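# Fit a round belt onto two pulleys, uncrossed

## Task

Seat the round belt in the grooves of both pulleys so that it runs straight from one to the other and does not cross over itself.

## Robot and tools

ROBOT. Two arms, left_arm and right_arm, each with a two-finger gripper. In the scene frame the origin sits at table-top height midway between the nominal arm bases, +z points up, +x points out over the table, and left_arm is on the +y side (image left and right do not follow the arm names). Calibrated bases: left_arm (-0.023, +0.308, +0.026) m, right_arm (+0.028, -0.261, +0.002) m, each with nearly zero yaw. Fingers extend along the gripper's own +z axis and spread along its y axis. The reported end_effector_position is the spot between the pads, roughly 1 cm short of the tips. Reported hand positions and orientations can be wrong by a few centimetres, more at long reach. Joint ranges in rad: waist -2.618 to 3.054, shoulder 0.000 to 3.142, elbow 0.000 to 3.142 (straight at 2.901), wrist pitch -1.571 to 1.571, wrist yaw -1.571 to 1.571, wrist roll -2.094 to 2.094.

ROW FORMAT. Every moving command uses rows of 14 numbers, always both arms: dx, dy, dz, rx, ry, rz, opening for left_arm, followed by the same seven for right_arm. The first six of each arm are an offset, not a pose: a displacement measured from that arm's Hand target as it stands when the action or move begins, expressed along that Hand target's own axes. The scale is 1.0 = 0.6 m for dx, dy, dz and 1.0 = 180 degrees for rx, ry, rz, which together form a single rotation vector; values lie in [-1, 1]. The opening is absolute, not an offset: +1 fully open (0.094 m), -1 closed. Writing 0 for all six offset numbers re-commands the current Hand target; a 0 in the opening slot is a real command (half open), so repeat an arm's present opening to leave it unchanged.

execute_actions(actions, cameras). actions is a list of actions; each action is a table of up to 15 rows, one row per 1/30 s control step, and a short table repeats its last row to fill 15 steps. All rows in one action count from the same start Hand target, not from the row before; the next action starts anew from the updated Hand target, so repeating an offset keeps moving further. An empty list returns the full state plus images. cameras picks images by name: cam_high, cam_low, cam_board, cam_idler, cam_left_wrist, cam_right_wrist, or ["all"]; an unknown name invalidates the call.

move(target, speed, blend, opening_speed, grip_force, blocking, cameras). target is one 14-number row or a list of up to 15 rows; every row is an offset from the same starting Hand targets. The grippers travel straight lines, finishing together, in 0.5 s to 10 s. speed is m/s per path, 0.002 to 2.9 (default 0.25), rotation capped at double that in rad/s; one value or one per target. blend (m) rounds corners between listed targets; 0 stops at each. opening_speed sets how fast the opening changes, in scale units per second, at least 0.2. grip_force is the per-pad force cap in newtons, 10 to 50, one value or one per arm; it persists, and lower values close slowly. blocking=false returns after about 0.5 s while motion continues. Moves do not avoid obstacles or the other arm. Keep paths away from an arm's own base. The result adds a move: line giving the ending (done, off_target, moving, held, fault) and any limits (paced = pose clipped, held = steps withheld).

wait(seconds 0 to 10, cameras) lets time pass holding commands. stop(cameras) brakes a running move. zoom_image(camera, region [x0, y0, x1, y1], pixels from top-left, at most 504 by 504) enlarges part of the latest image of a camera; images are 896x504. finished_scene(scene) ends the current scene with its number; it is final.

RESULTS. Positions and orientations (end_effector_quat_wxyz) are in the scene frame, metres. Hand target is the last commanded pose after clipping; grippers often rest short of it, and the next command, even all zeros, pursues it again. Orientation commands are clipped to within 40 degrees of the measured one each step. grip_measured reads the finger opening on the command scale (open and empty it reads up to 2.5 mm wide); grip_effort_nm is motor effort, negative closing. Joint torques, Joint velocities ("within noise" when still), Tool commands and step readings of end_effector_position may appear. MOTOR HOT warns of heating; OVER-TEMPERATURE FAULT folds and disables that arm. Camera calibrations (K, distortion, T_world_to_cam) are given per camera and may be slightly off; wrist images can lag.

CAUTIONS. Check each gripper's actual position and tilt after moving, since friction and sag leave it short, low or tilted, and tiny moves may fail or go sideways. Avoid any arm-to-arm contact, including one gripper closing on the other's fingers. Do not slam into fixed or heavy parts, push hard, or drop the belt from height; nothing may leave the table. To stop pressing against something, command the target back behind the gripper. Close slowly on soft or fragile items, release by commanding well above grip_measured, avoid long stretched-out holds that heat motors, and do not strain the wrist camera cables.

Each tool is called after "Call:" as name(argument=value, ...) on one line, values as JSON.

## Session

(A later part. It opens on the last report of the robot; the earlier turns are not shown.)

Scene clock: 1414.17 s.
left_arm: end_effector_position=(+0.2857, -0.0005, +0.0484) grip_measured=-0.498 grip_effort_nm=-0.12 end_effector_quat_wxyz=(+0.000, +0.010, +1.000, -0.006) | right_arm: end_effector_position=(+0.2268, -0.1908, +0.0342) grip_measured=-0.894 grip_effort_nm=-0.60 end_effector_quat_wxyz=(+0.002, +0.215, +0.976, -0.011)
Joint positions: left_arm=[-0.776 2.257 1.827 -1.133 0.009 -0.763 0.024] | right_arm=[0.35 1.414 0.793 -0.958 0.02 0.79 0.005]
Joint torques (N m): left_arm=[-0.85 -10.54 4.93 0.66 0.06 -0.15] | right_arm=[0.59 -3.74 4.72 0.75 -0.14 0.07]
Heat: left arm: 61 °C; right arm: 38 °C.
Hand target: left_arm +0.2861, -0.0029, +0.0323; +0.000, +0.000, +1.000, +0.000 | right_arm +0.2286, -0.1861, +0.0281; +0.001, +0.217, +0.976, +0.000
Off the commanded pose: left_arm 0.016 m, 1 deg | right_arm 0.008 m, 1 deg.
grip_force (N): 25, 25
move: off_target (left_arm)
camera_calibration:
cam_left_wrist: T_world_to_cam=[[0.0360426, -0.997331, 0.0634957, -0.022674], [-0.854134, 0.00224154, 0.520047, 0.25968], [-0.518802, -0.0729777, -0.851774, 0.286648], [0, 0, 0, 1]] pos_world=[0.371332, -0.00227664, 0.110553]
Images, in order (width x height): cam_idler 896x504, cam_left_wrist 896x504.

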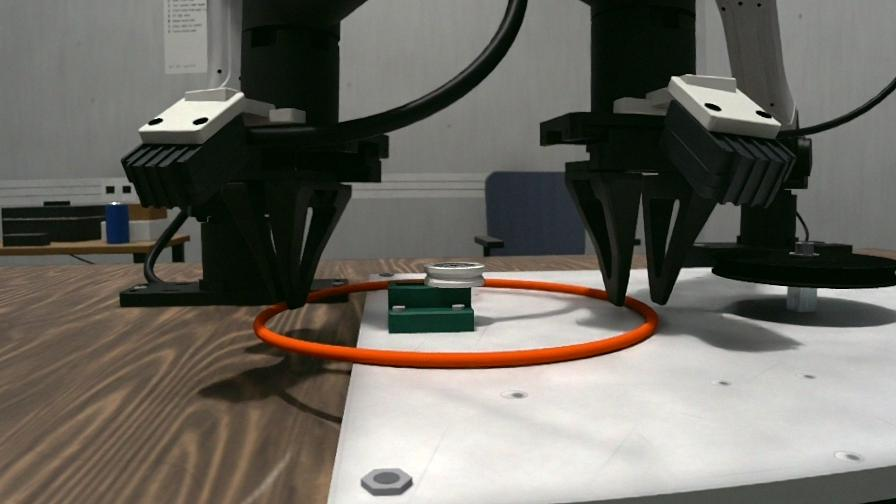

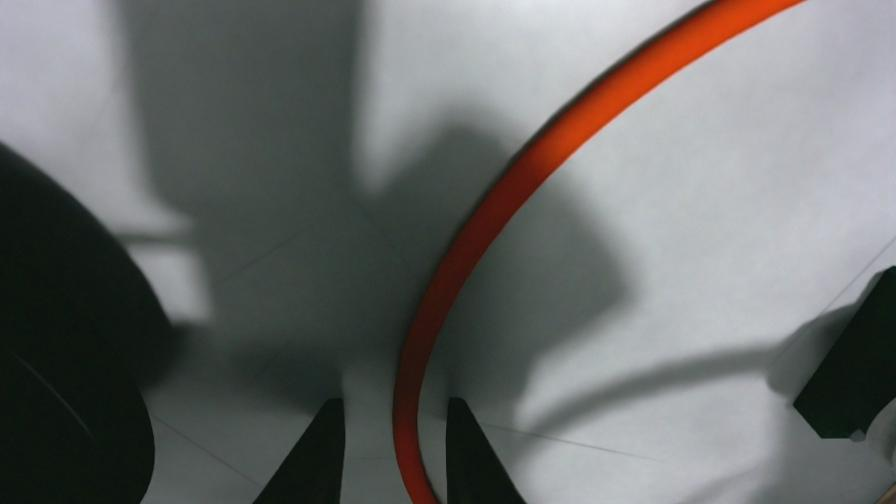

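Call:
move(target=[0,-0.001,0.0092,0,0,0,-0.5,0,0,0,0,0,0,-0.96], speed=0.05, cameras=["cam_left_wrist","cam_idler"])

Call:
zoom_image(camera="cam_idler", region=[560, 220, 720, 360])

Scene clock: 1428.10 s.
left_arm: end_effector_position=(+0.2857, -0.0006, +0.0456) grip_measured=-0.498 grip_effort_nm=-0.12 end_effector_quat_wxyz=(-0.001, +0.009, +1.000, -0.006) | right_arm: end_effector_position=(+0.2268, -0.1908, +0.0342) grip_measured=-0.894 grip_effort_nm=-0.60 end_effector_quat_wxyz=(+0.002, +0.215, +0.976, -0.011)
Joint positions: left_arm=[-0.776 2.261 1.822 -1.125 0.009 -0.764 0.024] | right_arm=[0.35 1.414 0.793 -0.958 0.02 0.79 0.005]
Joint torques (N m): left_arm=[-0.9 -9.94 4.7 0.75 -0.01 -0.18] | right_arm=[0.59 -3.74 4.74 0.75 -0.14 0.07]
Heat: left arm: 62 °C; right arm: 38 °C.
Hand target: left_arm +0.2861, -0.0035, +0.0267; +0.000, +0.000, +1.000, +0.000 | right_arm +0.2286, -0.1861, +0.0281; +0.001, +0.217, +0.976, +0.000
Off the commanded pose: left_arm 0.019 m, 1 deg | right_arm 0.008 m, 1 deg.
grip_force (N): 25, 25
move: off_target (left_arm)
camera_calibration:
cam_left_wrist: T_world_to_cam=[[0.0375986, -0.997325, 0.0626803, -0.0229894], [-0.85371, 0.000543738, 0.520748, 0.260983], [-0.519389, -0.0730902, -0.851406, 0.284492], [0, 0, 0, 1]] pos_world=[0.371431, -0.00227623, 0.107753]
Images, in order (width x height): cam_idler 896x504, cam_left_wrist 896x504.

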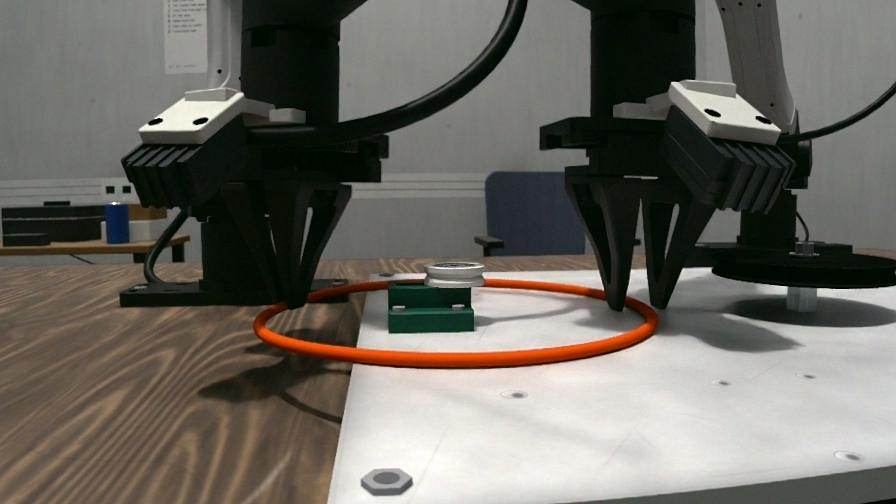

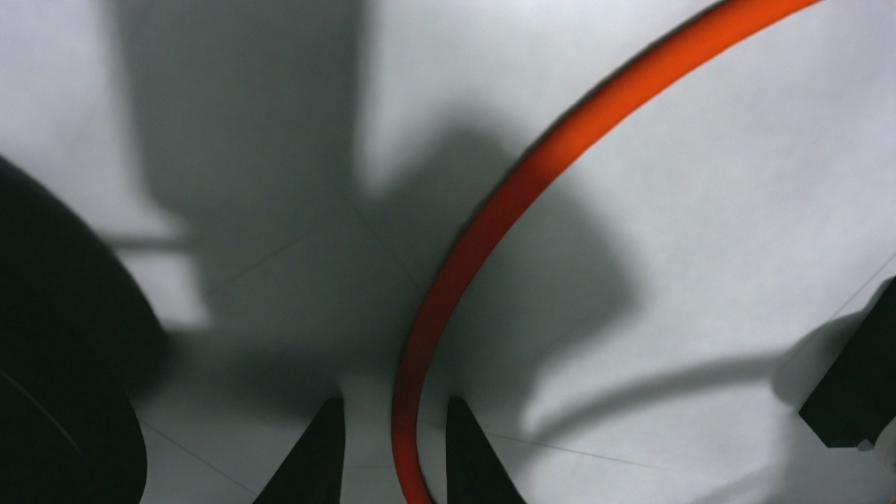

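Scaled by 3.150 from the camera's 896x504 image, which has a finer 1280x720 frame.

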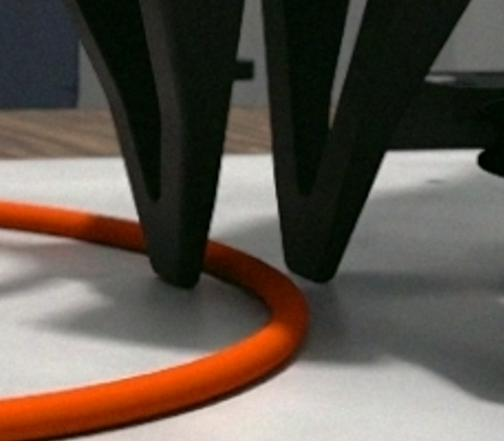

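Call:
move(target=[0,0,0.0035,0,0,0,-0.96,0,0,0,0,0,0,-0.96], opening_speed=0.7, cameras=["cam_left_wrist","cam_idler"])

Call:
zoom_image(camera="cam_idler", region=[560, 220, 720, 360])

Scene clock: 1436.13 s.
left_arm: end_effector_position=(+0.2853, +0.0002, +0.0449) grip_measured=-0.894 grip_effort_nm=-0.57 end_effector_quat_wxyz=(-0.001, +0.008, +1.000, -0.004) | right_arm: end_effector_position=(+0.2272, -0.1907, +0.0342) grip_measured=-0.894 grip_effort_nm=-0.60 end_effector_quat_wxyz=(+0.003, +0.215, +0.976, -0.010)
Joint positions: left_arm=[-0.776 2.261 1.82 -1.125 0.008 -0.766 0.005] | right_arm=[0.35 1.414 0.793 -0.957 0.02 0.79 0.005]
Joint torques (N m): left_arm=[-0.77 -9.92 4.26 0.86 0.04 -0.15] | right_arm=[0.55 -3.75 4.74 0.75 -0.14 0.07]
Heat: left arm: 62 °C; right arm: 38 °C.
Hand target: left_arm +0.2860, -0.0035, +0.0246; +0.000, +0.000, +1.000, +0.000 | right_arm +0.2286, -0.1861, +0.0281; +0.001, +0.217, +0.976, +0.000
Off the commanded pose: left_arm 0.021 m, 1 deg | right_arm 0.008 m, 1 deg.
grip_force (N): 25, 25
move: off_target (left_arm)
camera_calibration:
cam_left_wrist: T_world_to_cam=[[0.0392089, -0.997451, 0.059622, -0.0224988], [-0.853256, -0.00236921, 0.521487, 0.260888], [-0.520016, -0.0713197, -0.851174, 0.283919], [0, 0, 0, 1]] pos_world=[0.371129, -0.00157438, 0.106956]
Images, in order (width x height): cam_idler 896x504, cam_left_wrist 896x504.

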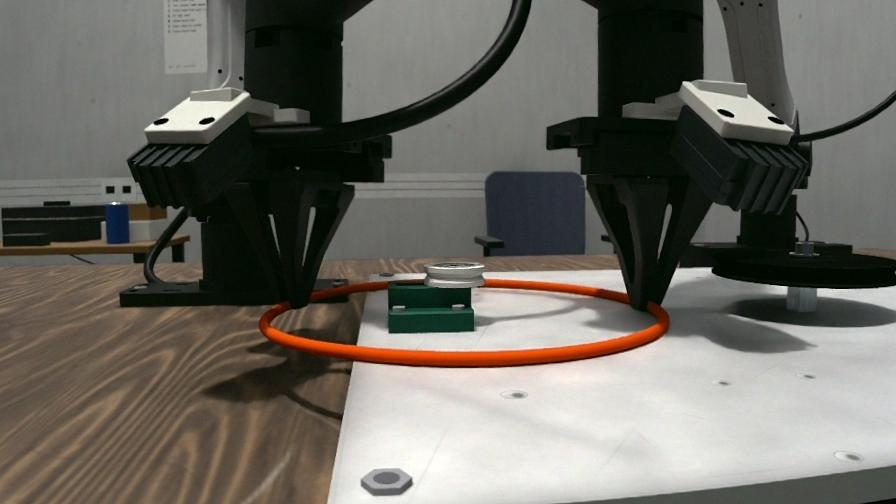

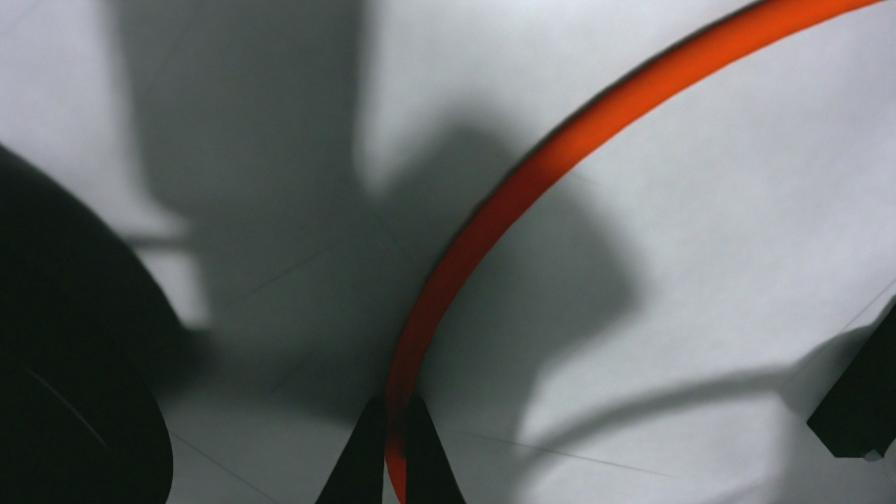

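Scaled by 3.150 from the camera's 896x504 image, which has a finer 1280x720 frame.

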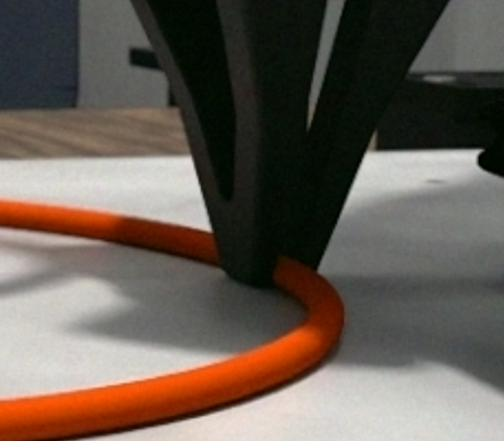

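Call:
move(target=[[0,0,-0.1457,0,0,0,-0.96,0,0,-0.0567,0,0,0,-0.96],[-0.02,0.1917,-0.1457,0,0,0,-0.96,0.0242,0.0991,-0.0567,0,0,0,-0.96]], speed=0.12, blend=[0.02,0], cameras=["cam_left_wrist","cam_right_wrist","cam_idler","cam_board","cam_high"])

Scene clock: 1461.63 s.
left_arm: end_effector_position=(+0.2946, +0.1074, +0.1013) grip_measured=-0.894 grip_effort_nm=-0.58 end_effector_quat_wxyz=(-0.021, -0.009, +1.000, +0.006) | right_arm: end_effector_position=(+0.2398, -0.1280, +0.0606) grip_measured=-0.894 grip_effort_nm=-0.60 end_effector_quat_wxyz=(+0.005, +0.215, +0.976, +0.004)
Joint positions: left_arm=[-0.552 2.025 1.674 -1.262 0.012 -0.575 0.005] | right_arm=[0.555 1.513 0.991 -1.036 0.002 0.996 0.005]
Joint torques (N m): left_arm=[0.46 -14.68 4.9 0.36 0.01 0.26] | right_arm=[0.81 -4.75 7.92 0.25 0.04 0.19]
Heat: left arm: 62 °C; right arm: 38 °C.
Hand target: left_arm +0.2982, +0.1115, +0.1121; +0.000, +0.000, +1.000, +0.000 | right_arm +0.2406, -0.1261, +0.0620; +0.000, +0.217, +0.976, +0.000
Off the commanded pose: left_arm 0.012 m, 3 deg | right_arm 0.003 m, 1 deg.
grip_force (N): 25, 25
move: off_target (left_arm)
camera_calibration:
cam_left_wrist: T_world_to_cam=[[0.0744512, -0.996555, 0.036535, 0.0726266], [-0.831239, -0.0417777, 0.554344, 0.234036], [-0.550908, -0.0716409, -0.831486, 0.351499], [0, 0, 0, 1]] pos_world=[0.382776, 0.107336, 0.159877]
cam_right_wrist: T_world_to_cam=[[-0.377903, -0.925006, 0.0394102, -0.0389061], [-0.772574, 0.338514, 0.537157, 0.231447], [-0.510215, 0.172546, -0.842561, 0.300833], [0, 0, 0, 1]] pos_world=[0.317596, -0.166244, 0.130681]
Images, in order (width x height): cam_high 896x504, cam_board 896x504, cam_idler 896x504, cam_left_wrist 896x504, cam_right_wrist 896x504.

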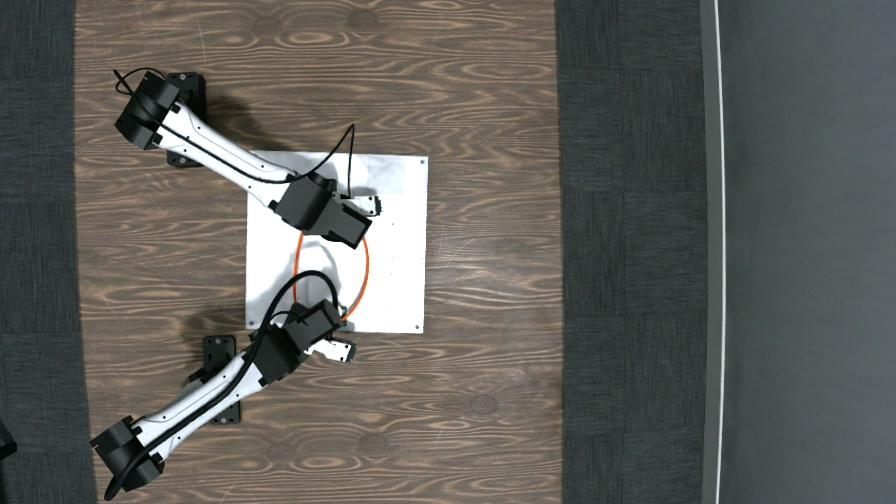

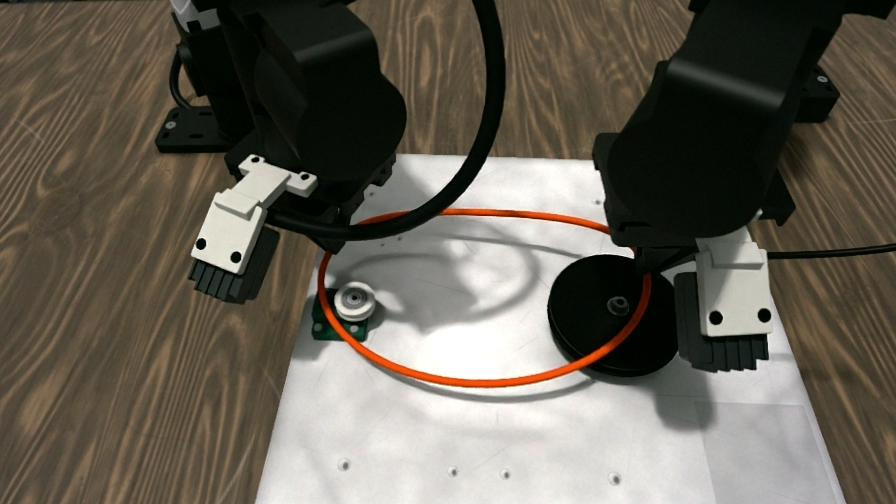

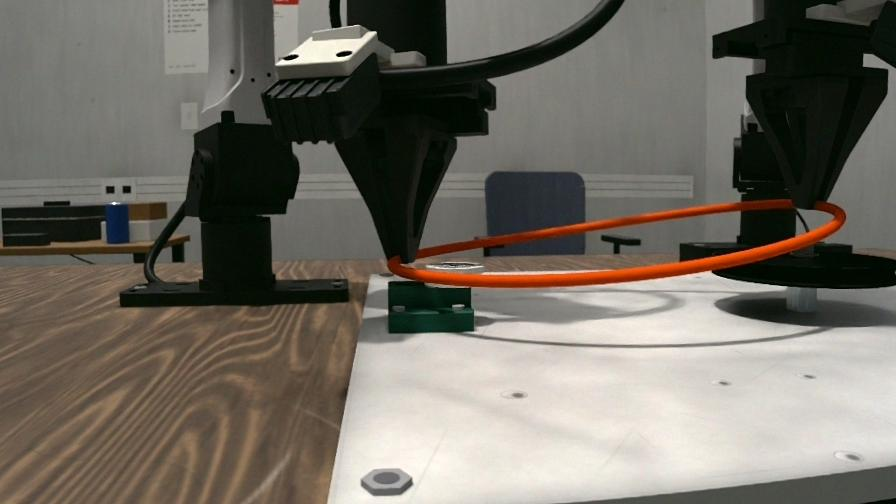

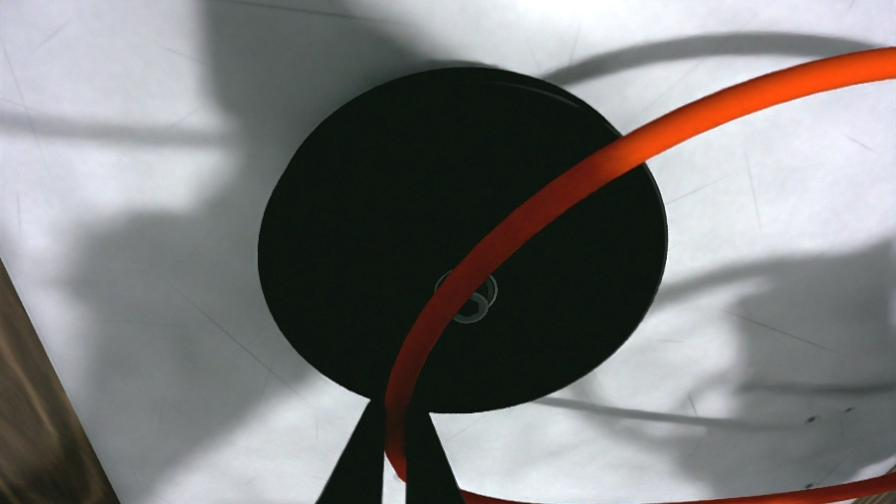

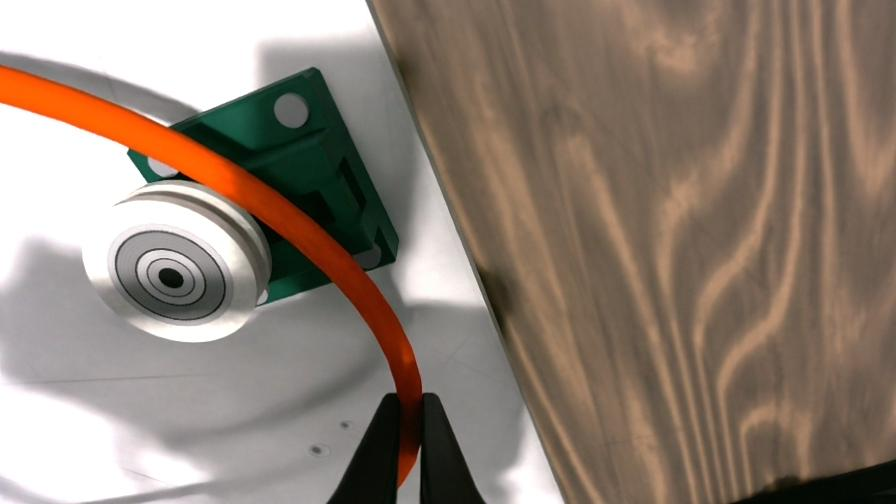

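Call:
move(target=[0,0.005,0.0617,0,0,0,-0.96,0.0091,0.051,0.02,0,0,0,-0.96], speed=0.08, cameras=["cam_right_wrist","cam_idler","cam_board"])

Call:
zoom_image(camera="cam_idler", region=[360, 200, 560, 340])

Scene clock: 1489.37 s.
left_arm: end_effector_position=(+0.2902, +0.1129, +0.0741) grip_measured=-0.894 grip_effort_nm=-0.58 end_effector_quat_wxyz=(-0.023, -0.003, +1.000, +0.007) | right_arm: end_effector_position=(+0.2385, -0.1067, +0.0492) grip_measured=-0.894 grip_effort_nm=-0.60 end_effector_quat_wxyz=(-0.011, +0.218, +0.976, -0.014)
Joint positions: left_arm=[-0.546 2.021 1.559 -1.155 0.012 -0.557 0.005] | right_arm=[0.627 1.613 1.043 -1.035 0.002 1.073 0.005]
Joint torques (N m): left_arm=[0.38 -12.85 4.03 0.7 -0.02 0.25] | right_arm=[1.09 -5.44 8.1 0.61 0.06 0.19]
Heat: left arm: 70 °C; right arm: 38 °C.
Hand target: left_arm +0.2981, +0.1145, +0.0750; +0.000, +0.000, +1.000, +0.000 | right_arm +0.2487, -0.0960, +0.0502; +0.001, +0.217, +0.976, +0.000
Off the commanded pose: left_arm 0.008 m, 3 deg | right_arm 0.015 m, 2 deg.
grip_force (N): 25, 25
move: off_target (left_arm, right_arm)
camera_calibration:
cam_right_wrist: T_world_to_cam=[[-0.38021, -0.921502, 0.0792062, -0.0203053], [-0.749795, 0.357235, 0.556947, 0.224987], [-0.541524, 0.152369, -0.826762, 0.291463], [0, 0, 0, 1]] pos_world=[0.318808, -0.143495, 0.117273]
Images, in order (width x height): cam_board 896x504, cam_idler 896x504, cam_right_wrist 896x504.

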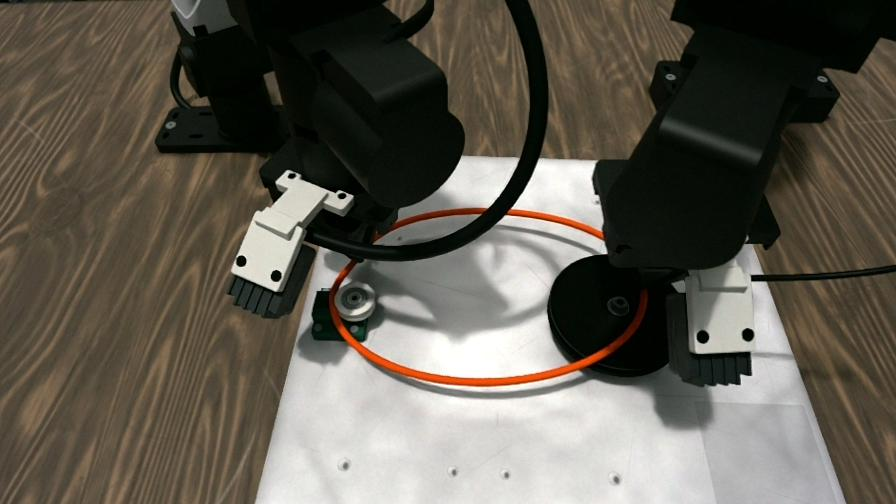

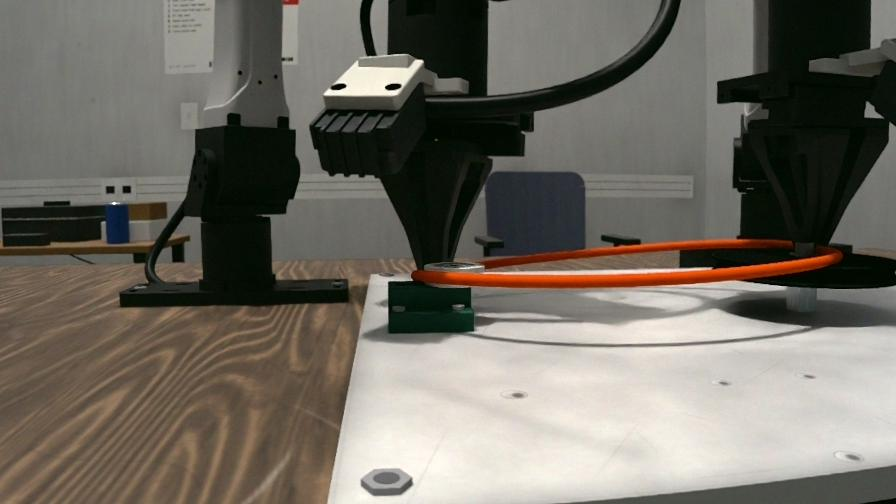

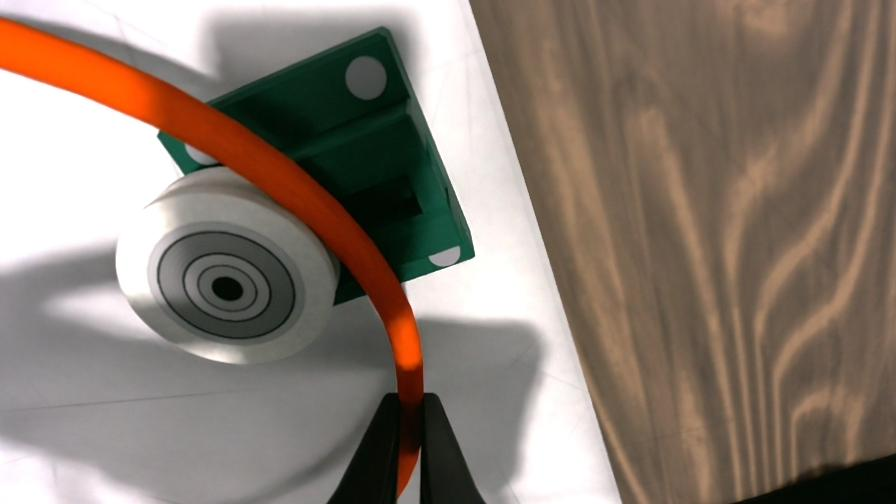

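Scaled by 2.520 from the camera's 896x504 image, which has a finer 1280x720 frame.

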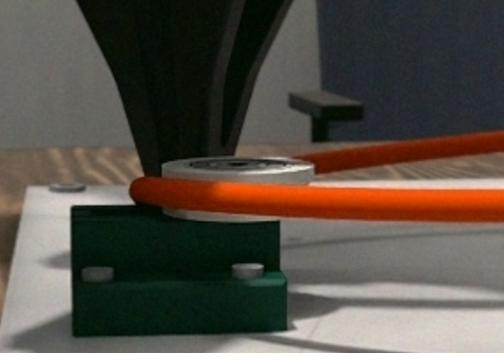

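Call:
move(target=[0,0,0,0,0,0,-0.96,0,0.006,-0.003,0,0,0,-0.65], opening_speed=0.6, speed=0.08, cameras=["cam_right_wrist","cam_idler","cam_board"])

Call:
zoom_image(camera="cam_idler", region=[360, 200, 560, 340])

Scene clock: 1498.90 s.
left_arm: end_effector_position=(+0.2905, +0.1127, +0.0741) grip_measured=-0.894 grip_effort_nm=-0.57 end_effector_quat_wxyz=(-0.022, -0.002, +1.000, +0.006) | right_arm: end_effector_position=(+0.2408, -0.1028, +0.0499) grip_measured=-0.653 grip_effort_nm=0.12 end_effector_quat_wxyz=(-0.010, +0.211, +0.977, -0.012)
Joint positions: left_arm=[-0.546 2.021 1.559 -1.153 0.012 -0.555 0.005] | right_arm=[0.634 1.625 1.057 -1.035 0.002 1.065 0.016]
Joint torques (N m): left_arm=[0.36 -12.66 4.05 0.69 0 0.21] | right_arm=[1.13 -5.71 8.36 0.52 0.05 0.24]
Heat: left arm: 72 °C; right arm: 39 °C.
Hand target: left_arm +0.2981, +0.1145, +0.0750; +0.000, +0.000, +1.000, +0.000 | right_arm +0.2501, -0.0928, +0.0519; +0.000, +0.217, +0.976, +0.000
Off the commanded pose: left_arm 0.008 m, 3 deg | right_arm 0.014 m, 2 deg.
grip_force (N): 25, 25
move: off_target (left_arm, right_arm)
camera_calibration:
cam_right_wrist: T_world_to_cam=[[-0.366975, -0.927115, 0.0760694, -0.0194387], [-0.756358, 0.344988, 0.555792, 0.22525], [-0.541527, 0.146426, -0.827833, 0.292072], [0, 0, 0, 1]] pos_world=[0.321401, -0.138497, 0.118074]
Images, in order (width x height): cam_board 896x504, cam_idler 896x504, cam_right_wrist 896x504.

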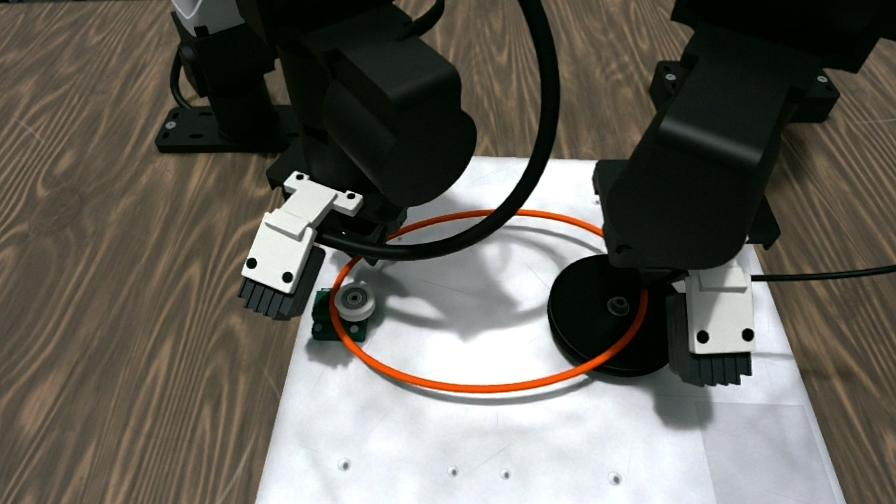

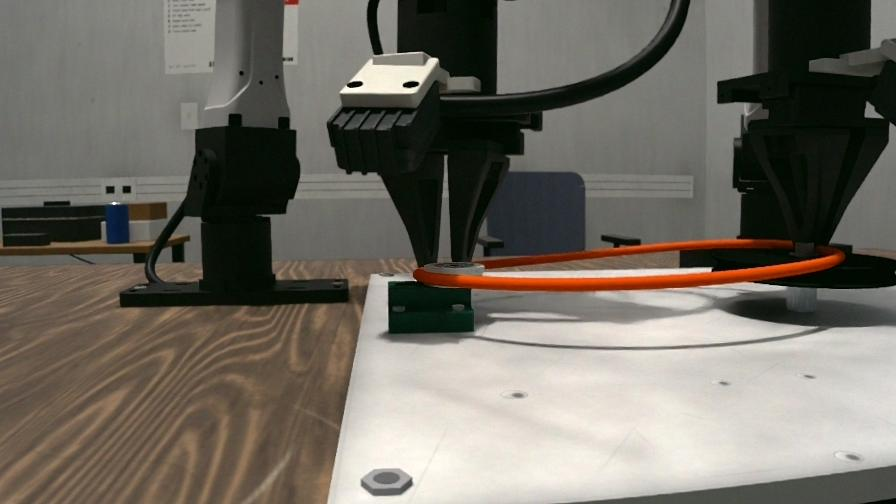

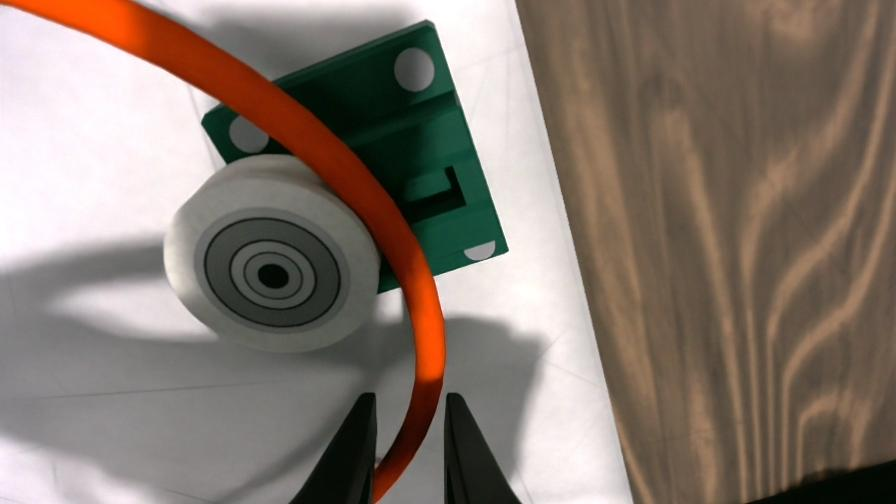

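Scaled by 2.520 from the camera's 896x504 image, which has a finer 1280x720 frame.

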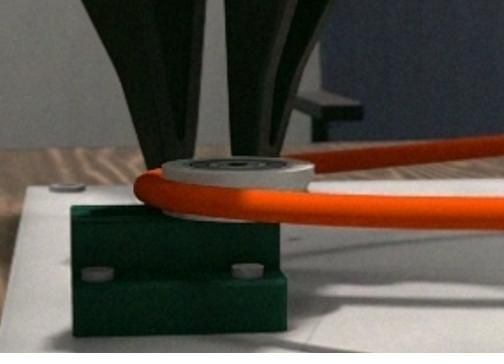

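Call:
move(target=[[0,-0.0233,0,0,0,0,-0.96,0,0,0,0,0,0,-0.5],[0,-0.0233,0,0,0,0,-0.3,0,0,0,0,0,0,-0.5],[0,-0.0233,-0.0833,0,0,0,-0.3,0.008,-0.0184,-0.0333,0,0,0,-0.5],[0.163,0.225,-0.125,0,0,0,-0.3,-0.0122,-0.1048,-0.15,0,0,0,-0.5]], speed=[0.06,0.1,0.06,0.2], blend=[0,0,0.01,0], cameras=["all"])

Call:
zoom_image(camera="cam_idler", region=[360, 200, 560, 340])

Call:
zoom_image(camera="cam_board", region=[280, 180, 720, 430])

Scene clock: 1526.67 s.
left_arm: end_effector_position=(+0.2099, +0.2439, +0.1508) grip_measured=-0.302 grip_effort_nm=0.11 end_effector_quat_wxyz=(+0.010, -0.004, +1.000, -0.008) | right_arm: end_effector_position=(+0.2293, -0.1516, +0.1312) grip_measured=-0.503 grip_effort_nm=0.12 end_effector_quat_wxyz=(-0.006, +0.218, +0.976, -0.007)
Joint positions: left_arm=[-0.257 1.433 1.184 -1.297 0.011 -0.27 0.033] | right_arm=[0.493 1.425 1.196 -1.36 0.002 0.939 0.023]
Joint torques (N m): left_arm=[0.01 -6.65 5.08 0.12 -0.01 0.2] | right_arm=[-0.09 -7.28 8.54 0.09 0.04 -0.09]
Heat: left arm: 73 °C; right arm: 42 °C.
Hand target: left_arm +0.2005, +0.2495, +0.1502; +0.000, +0.000, +1.000, +0.000 | right_arm +0.2300, -0.1529, +0.1418; +0.000, +0.217, +0.976, +0.000
Off the commanded pose: left_arm 0.011 m, 2 deg | right_arm 0.011 m, 1 deg.
grip_force (N): 25, 25
move: off_target (left_arm, right_arm); target 2's new opening was sent with left_arm's hand 0.013 m and 3 deg from that target
camera_calibration:
cam_left_wrist: T_world_to_cam=[[0.0613603, -0.995717, 0.0691575, 0.210659], [-0.864471, -0.0183819, 0.502347, 0.150917], [-0.498924, -0.0906088, -0.861896, 0.354136], [0, 0, 0, 1]] pos_world=[0.294224, 0.244618, 0.214847]
cam_right_wrist: T_world_to_cam=[[-0.381881, -0.922003, 0.0638457, -0.0692591], [-0.756101, 0.351399, 0.552115, 0.189612], [-0.531487, 0.162569, -0.83132, 0.36092], [0, 0, 0, 1]] pos_world=[0.308741, -0.189161, 0.199775]

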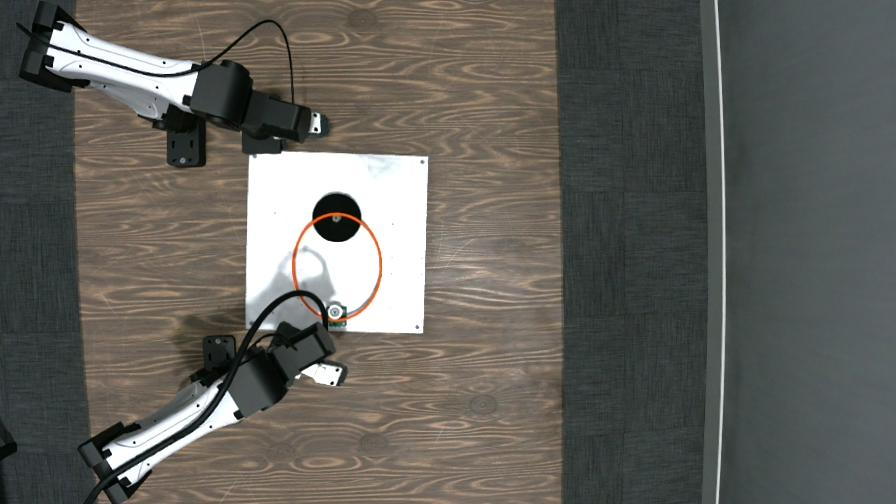

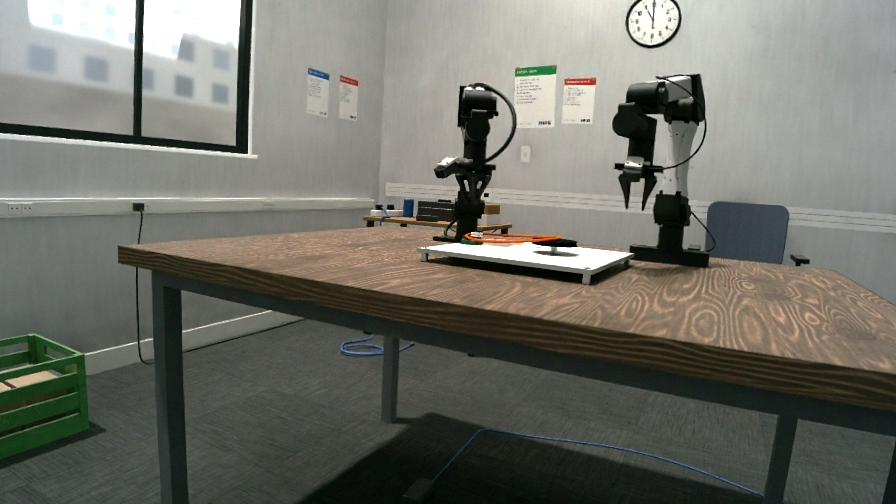

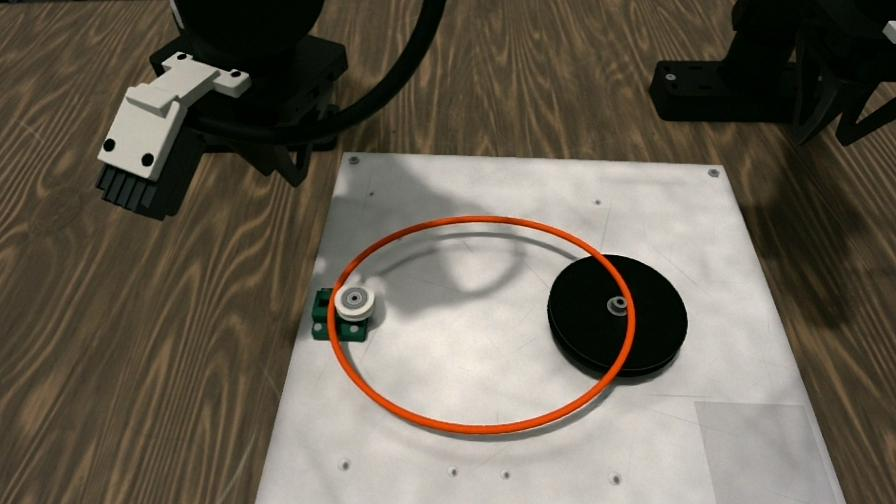

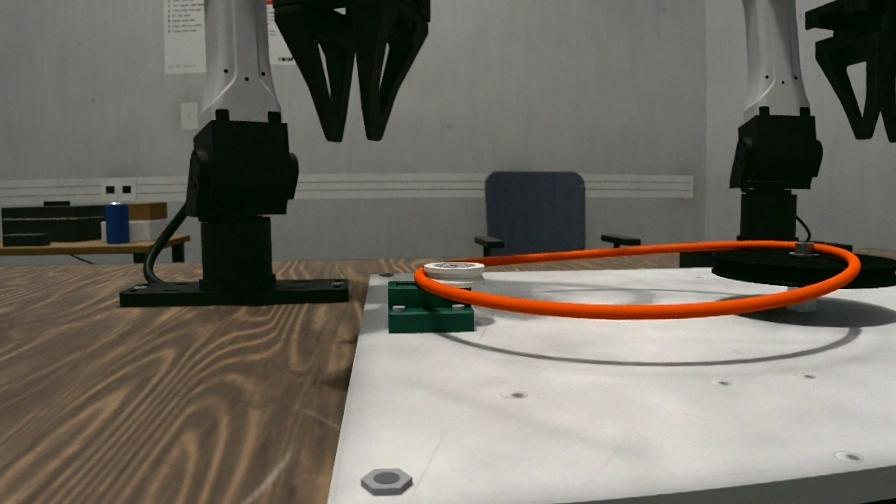

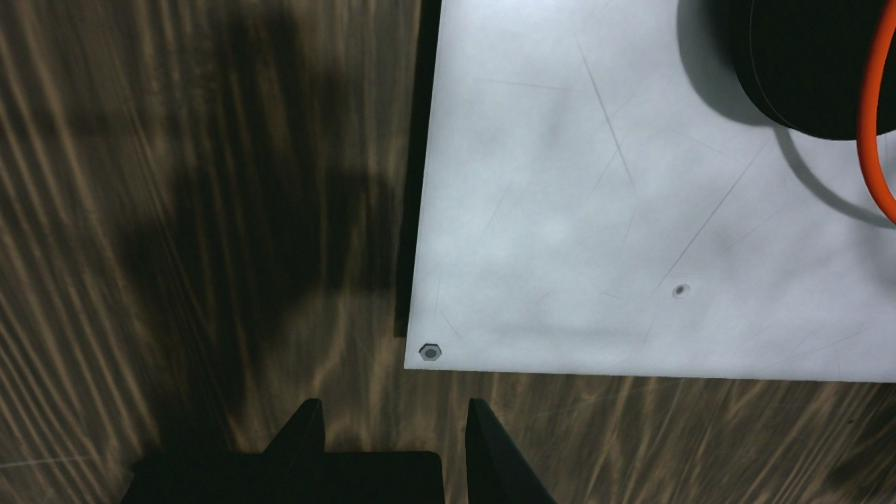

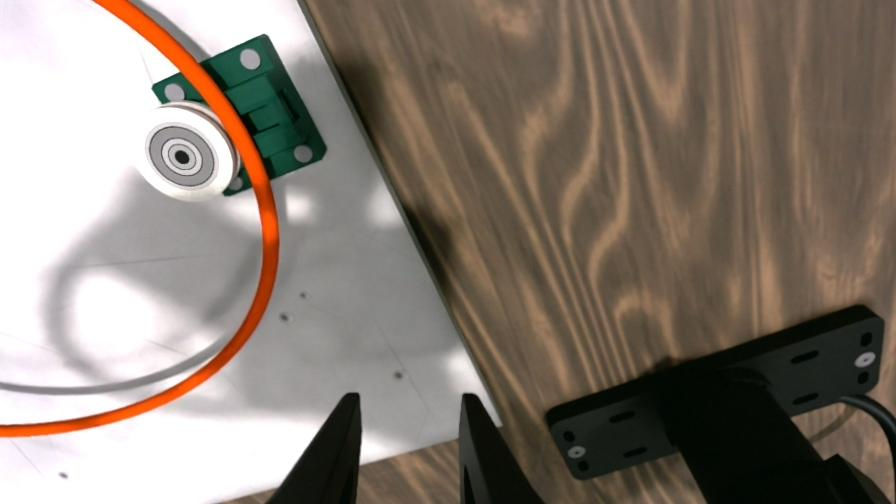

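Scaled by 2.520 from the camera's 896x504 image, which has a finer 1280x720 frame.

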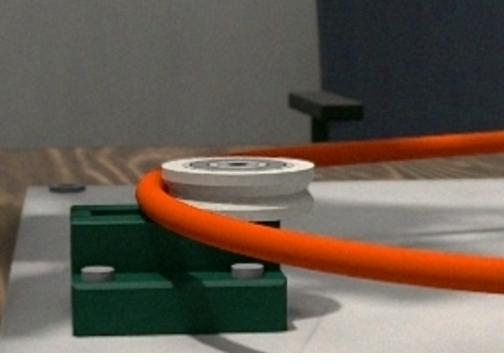

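Scaled by 1.145 from the camera's 896x504 image, which has a finer 1280x720 frame.

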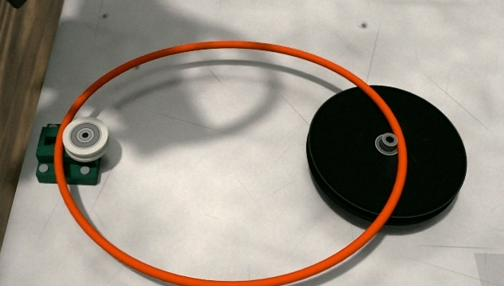

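Call:
move(target=[0,0,0,0,0,0,-0.5,-0.0704,-0.151,-0.05,0,0,0,-0.5], speed=0.2)

Call:
wait(seconds=8)

Scene clock: 1570.07 s.
left_arm: end_effector_position=(+0.2099, +0.2439, +0.1508) grip_measured=-0.498 grip_effort_nm=-0.12 end_effector_quat_wxyz=(+0.010, -0.004, +1.000, -0.008) | right_arm: end_effector_position=(+0.2310, -0.2512, +0.1622) grip_measured=-0.503 grip_effort_nm=0.12 end_effector_quat_wxyz=(-0.007, +0.222, +0.975, -0.003)
Joint positions: left_arm=[-0.257 1.433 1.184 -1.297 0.011 -0.27 0.024] | right_arm=[0.044 1.332 1.245 -1.498 0.002 0.497 0.023]
Joint torques (N m): left_arm=[-0.06 -6.65 5.08 0.15 0.02 0.22] | right_arm=[-0.17 -5.79 8.61 0.12 0.01 -0.09]
Heat: left arm: 57 °C; right arm: 42 °C.
Hand target: left_arm +0.2005, +0.2495, +0.1502; +0.000, +0.000, +1.000, +0.000 | right_arm +0.2299, -0.2528, +0.1719; +0.001, +0.217, +0.976, +0.000
Off the commanded pose: left_arm 0.011 m, 2 deg | right_arm 0.010 m, 1 deg.
grip_force (N): 25, 25
move: off_target (left_arm)

Scene clock: 1578.07 s.
left_arm: end_effector_position=(+0.2099, +0.2439, +0.1508) grip_measured=-0.498 grip_effort_nm=-0.12 end_effector_quat_wxyz=(+0.010, -0.004, +1.000, -0.008) | right_arm: end_effector_position=(+0.2310, -0.2512, +0.1622) grip_measured=-0.503 grip_effort_nm=0.12 end_effector_quat_wxyz=(-0.007, +0.222, +0.975, -0.003)
Joint positions: left_arm=[-0.257 1.433 1.184 -1.297 0.011 -0.27 0.024] | right_arm=[0.044 1.332 1.245 -1.498 0.002 0.497 0.023]
Joint torques (N m): left_arm=[-0.09 -6.72 4.96 0.09 0.03 0.24] | right_arm=[-0.17 -5.79 8.61 0.12 0.01 -0.1]
Heat: left arm: 56 °C; right arm: 42 °C.
Hand target: left_arm +0.2005, +0.2495, +0.1502; +0.000, +0.000, +1.000, +0.000 | right_arm +0.2299, -0.2528, +0.1719; +0.001, +0.217, +0.976, +0.000
Tool commands: left_gripper/opening=-0.5 right_gripper/opening=-0.5
Off the commanded pose: left_arm 0.011 m, 2 deg | right_arm 0.010 m, 1 deg.
grip_force (N): 25, 25
wait: 8.00 s; at rest by 0.17 s

Call:
move(target=[-0.1342,-0.2658,0.0667,0,0,-0.0972,-0.55,0,0,0,0,0,0,-0.5], speed=0.2, cameras=["cam_left_wrist","cam_high"])

Scene clock: 1591.73 s.
left_arm: end_effector_position=(+0.2724, +0.0942, +0.1098) grip_measured=-0.548 grip_effort_nm=-0.12 end_effector_quat_wxyz=(-0.009, -0.139, +0.990, +0.003) | right_arm: end_effector_position=(+0.2310, -0.2512, +0.1622) grip_measured=-0.503 grip_effort_nm=0.12 end_effector_quat_wxyz=(-0.007, +0.222, +0.975, -0.003)
Joint positions: left_arm=[-0.617 1.954 1.608 -1.242 0.009 -0.902 0.021] | right_arm=[0.044 1.332 1.245 -1.498 0.002 0.497 0.023]
Joint torques (N m): left_arm=[-0.06 -8.81 8.43 0.4 -0.05 -0.19] | right_arm=[-0.18 -5.79 8.61 0.11 0.01 -0.1]
Heat: left arm: 54 °C; right arm: 41 °C.
Hand target: left_arm +0.2809, +0.0900, +0.1101; +0.000, -0.152, +0.988, +0.000 | right_arm +0.2299, -0.2528, +0.1719; +0.001, +0.217, +0.976, +0.000
Off the commanded pose: left_arm 0.009 m, 2 deg | right_arm 0.010 m, 1 deg.
grip_force (N): 25, 25
move: done
camera_calibration:
cam_left_wrist: T_world_to_cam=[[0.329095, -0.943341, 0.0424693, -0.0143009], [-0.805239, -0.256857, 0.534429, 0.225646], [-0.49324, -0.210076, -0.844146, 0.3442], [0, 0, 0, 1]] pos_world=[0.356179, 0.116776, 0.170571]
Images, in order (width x height): cam_high 896x504, cam_left_wrist 896x504.

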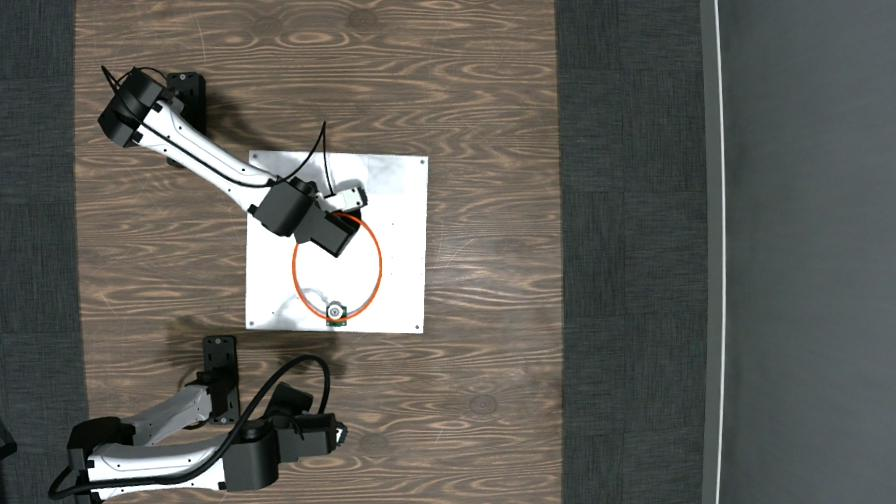

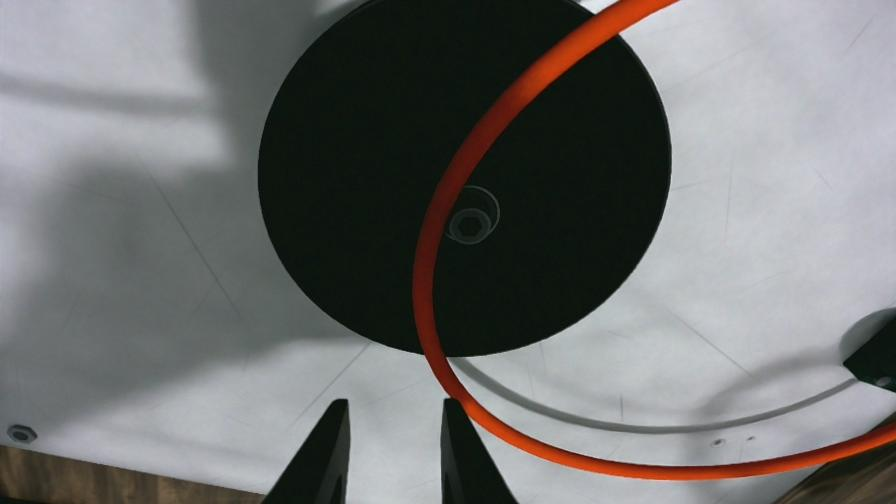

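Call:
move(target=[-0.0053,-0.0087,0.0667,0,0,0,-0.55,0,0,0,0,0,0,-0.5], speed=0.12, cameras=["cam_left_wrist","cam_idler"])

Call:
zoom_image(camera="cam_idler", region=[700, 200, 896, 300])

Scene clock: 1606.60 s.
left_arm: end_effector_position=(+0.2814, +0.0877, +0.0789) grip_measured=-0.548 grip_effort_nm=-0.12 end_effector_quat_wxyz=(-0.006, -0.140, +0.990, -0.001) | right_arm: end_effector_position=(+0.2310, -0.2512, +0.1622) grip_measured=-0.503 grip_effort_nm=0.12 end_effector_quat_wxyz=(-0.007, +0.222, +0.975, -0.003)
Joint positions: left_arm=[-0.617 2.006 1.558 -1.13 0.009 -0.904 0.021] | right_arm=[0.044 1.332 1.245 -1.498 0.002 0.497 0.023]
Joint torques (N m): left_arm=[-0.29 -9.13 5.19 0.61 -0.02 -0.23] | right_arm=[-0.18 -5.79 8.61 0.11 0.01 -0.1]
Heat: left arm: 55 °C; right arm: 41 °C.
Hand target: left_arm +0.2854, +0.0860, +0.0700; +0.000, -0.152, +0.988, +0.000 | right_arm +0.2299, -0.2528, +0.1719; +0.001, +0.217, +0.976, +0.000
Off the commanded pose: left_arm 0.010 m, 1 deg | right_arm 0.010 m, 1 deg.
grip_force (N): 25, 25
move: done
camera_calibration:
cam_left_wrist: T_world_to_cam=[[0.330167, -0.942579, 0.0503463, -0.0230131], [-0.809021, -0.2551, 0.529536, 0.249044], [-0.486286, -0.215566, -0.846792, 0.319775], [0, 0, 0, 1]] pos_world=[0.364583, 0.110772, 0.140064]
Images, in order (width x height): cam_idler 896x504, cam_left_wrist 896x504.

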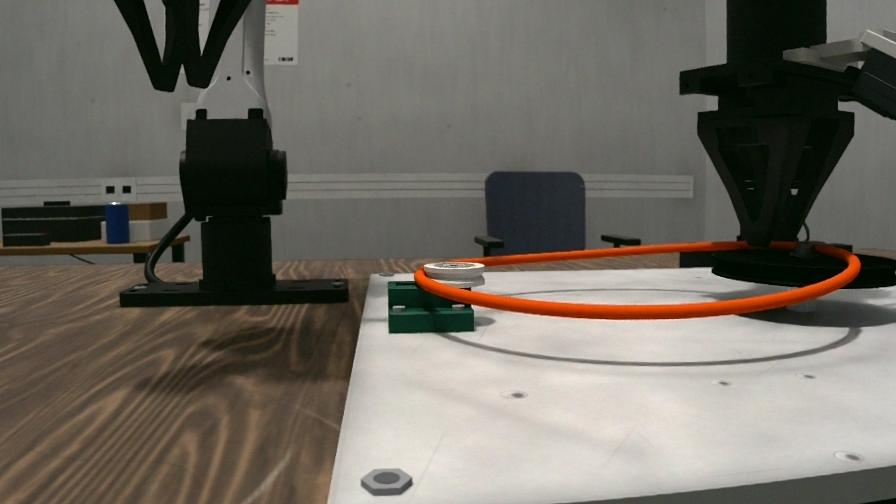

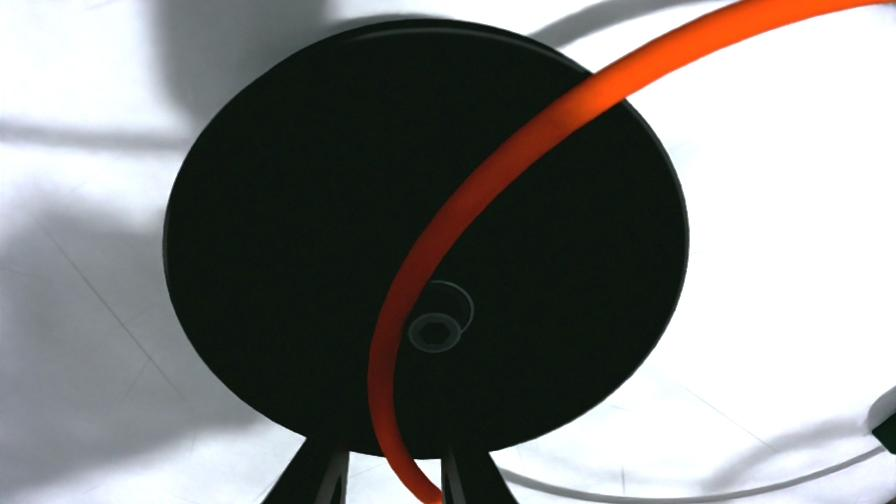

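Scaled by 2.571 from the camera's 896x504 image, which has a finer 1280x720 frame.

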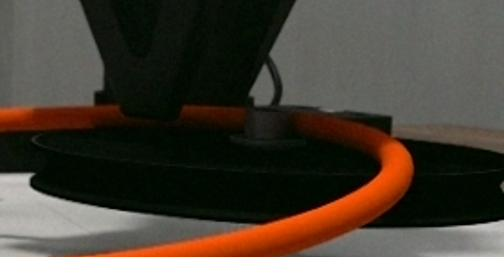

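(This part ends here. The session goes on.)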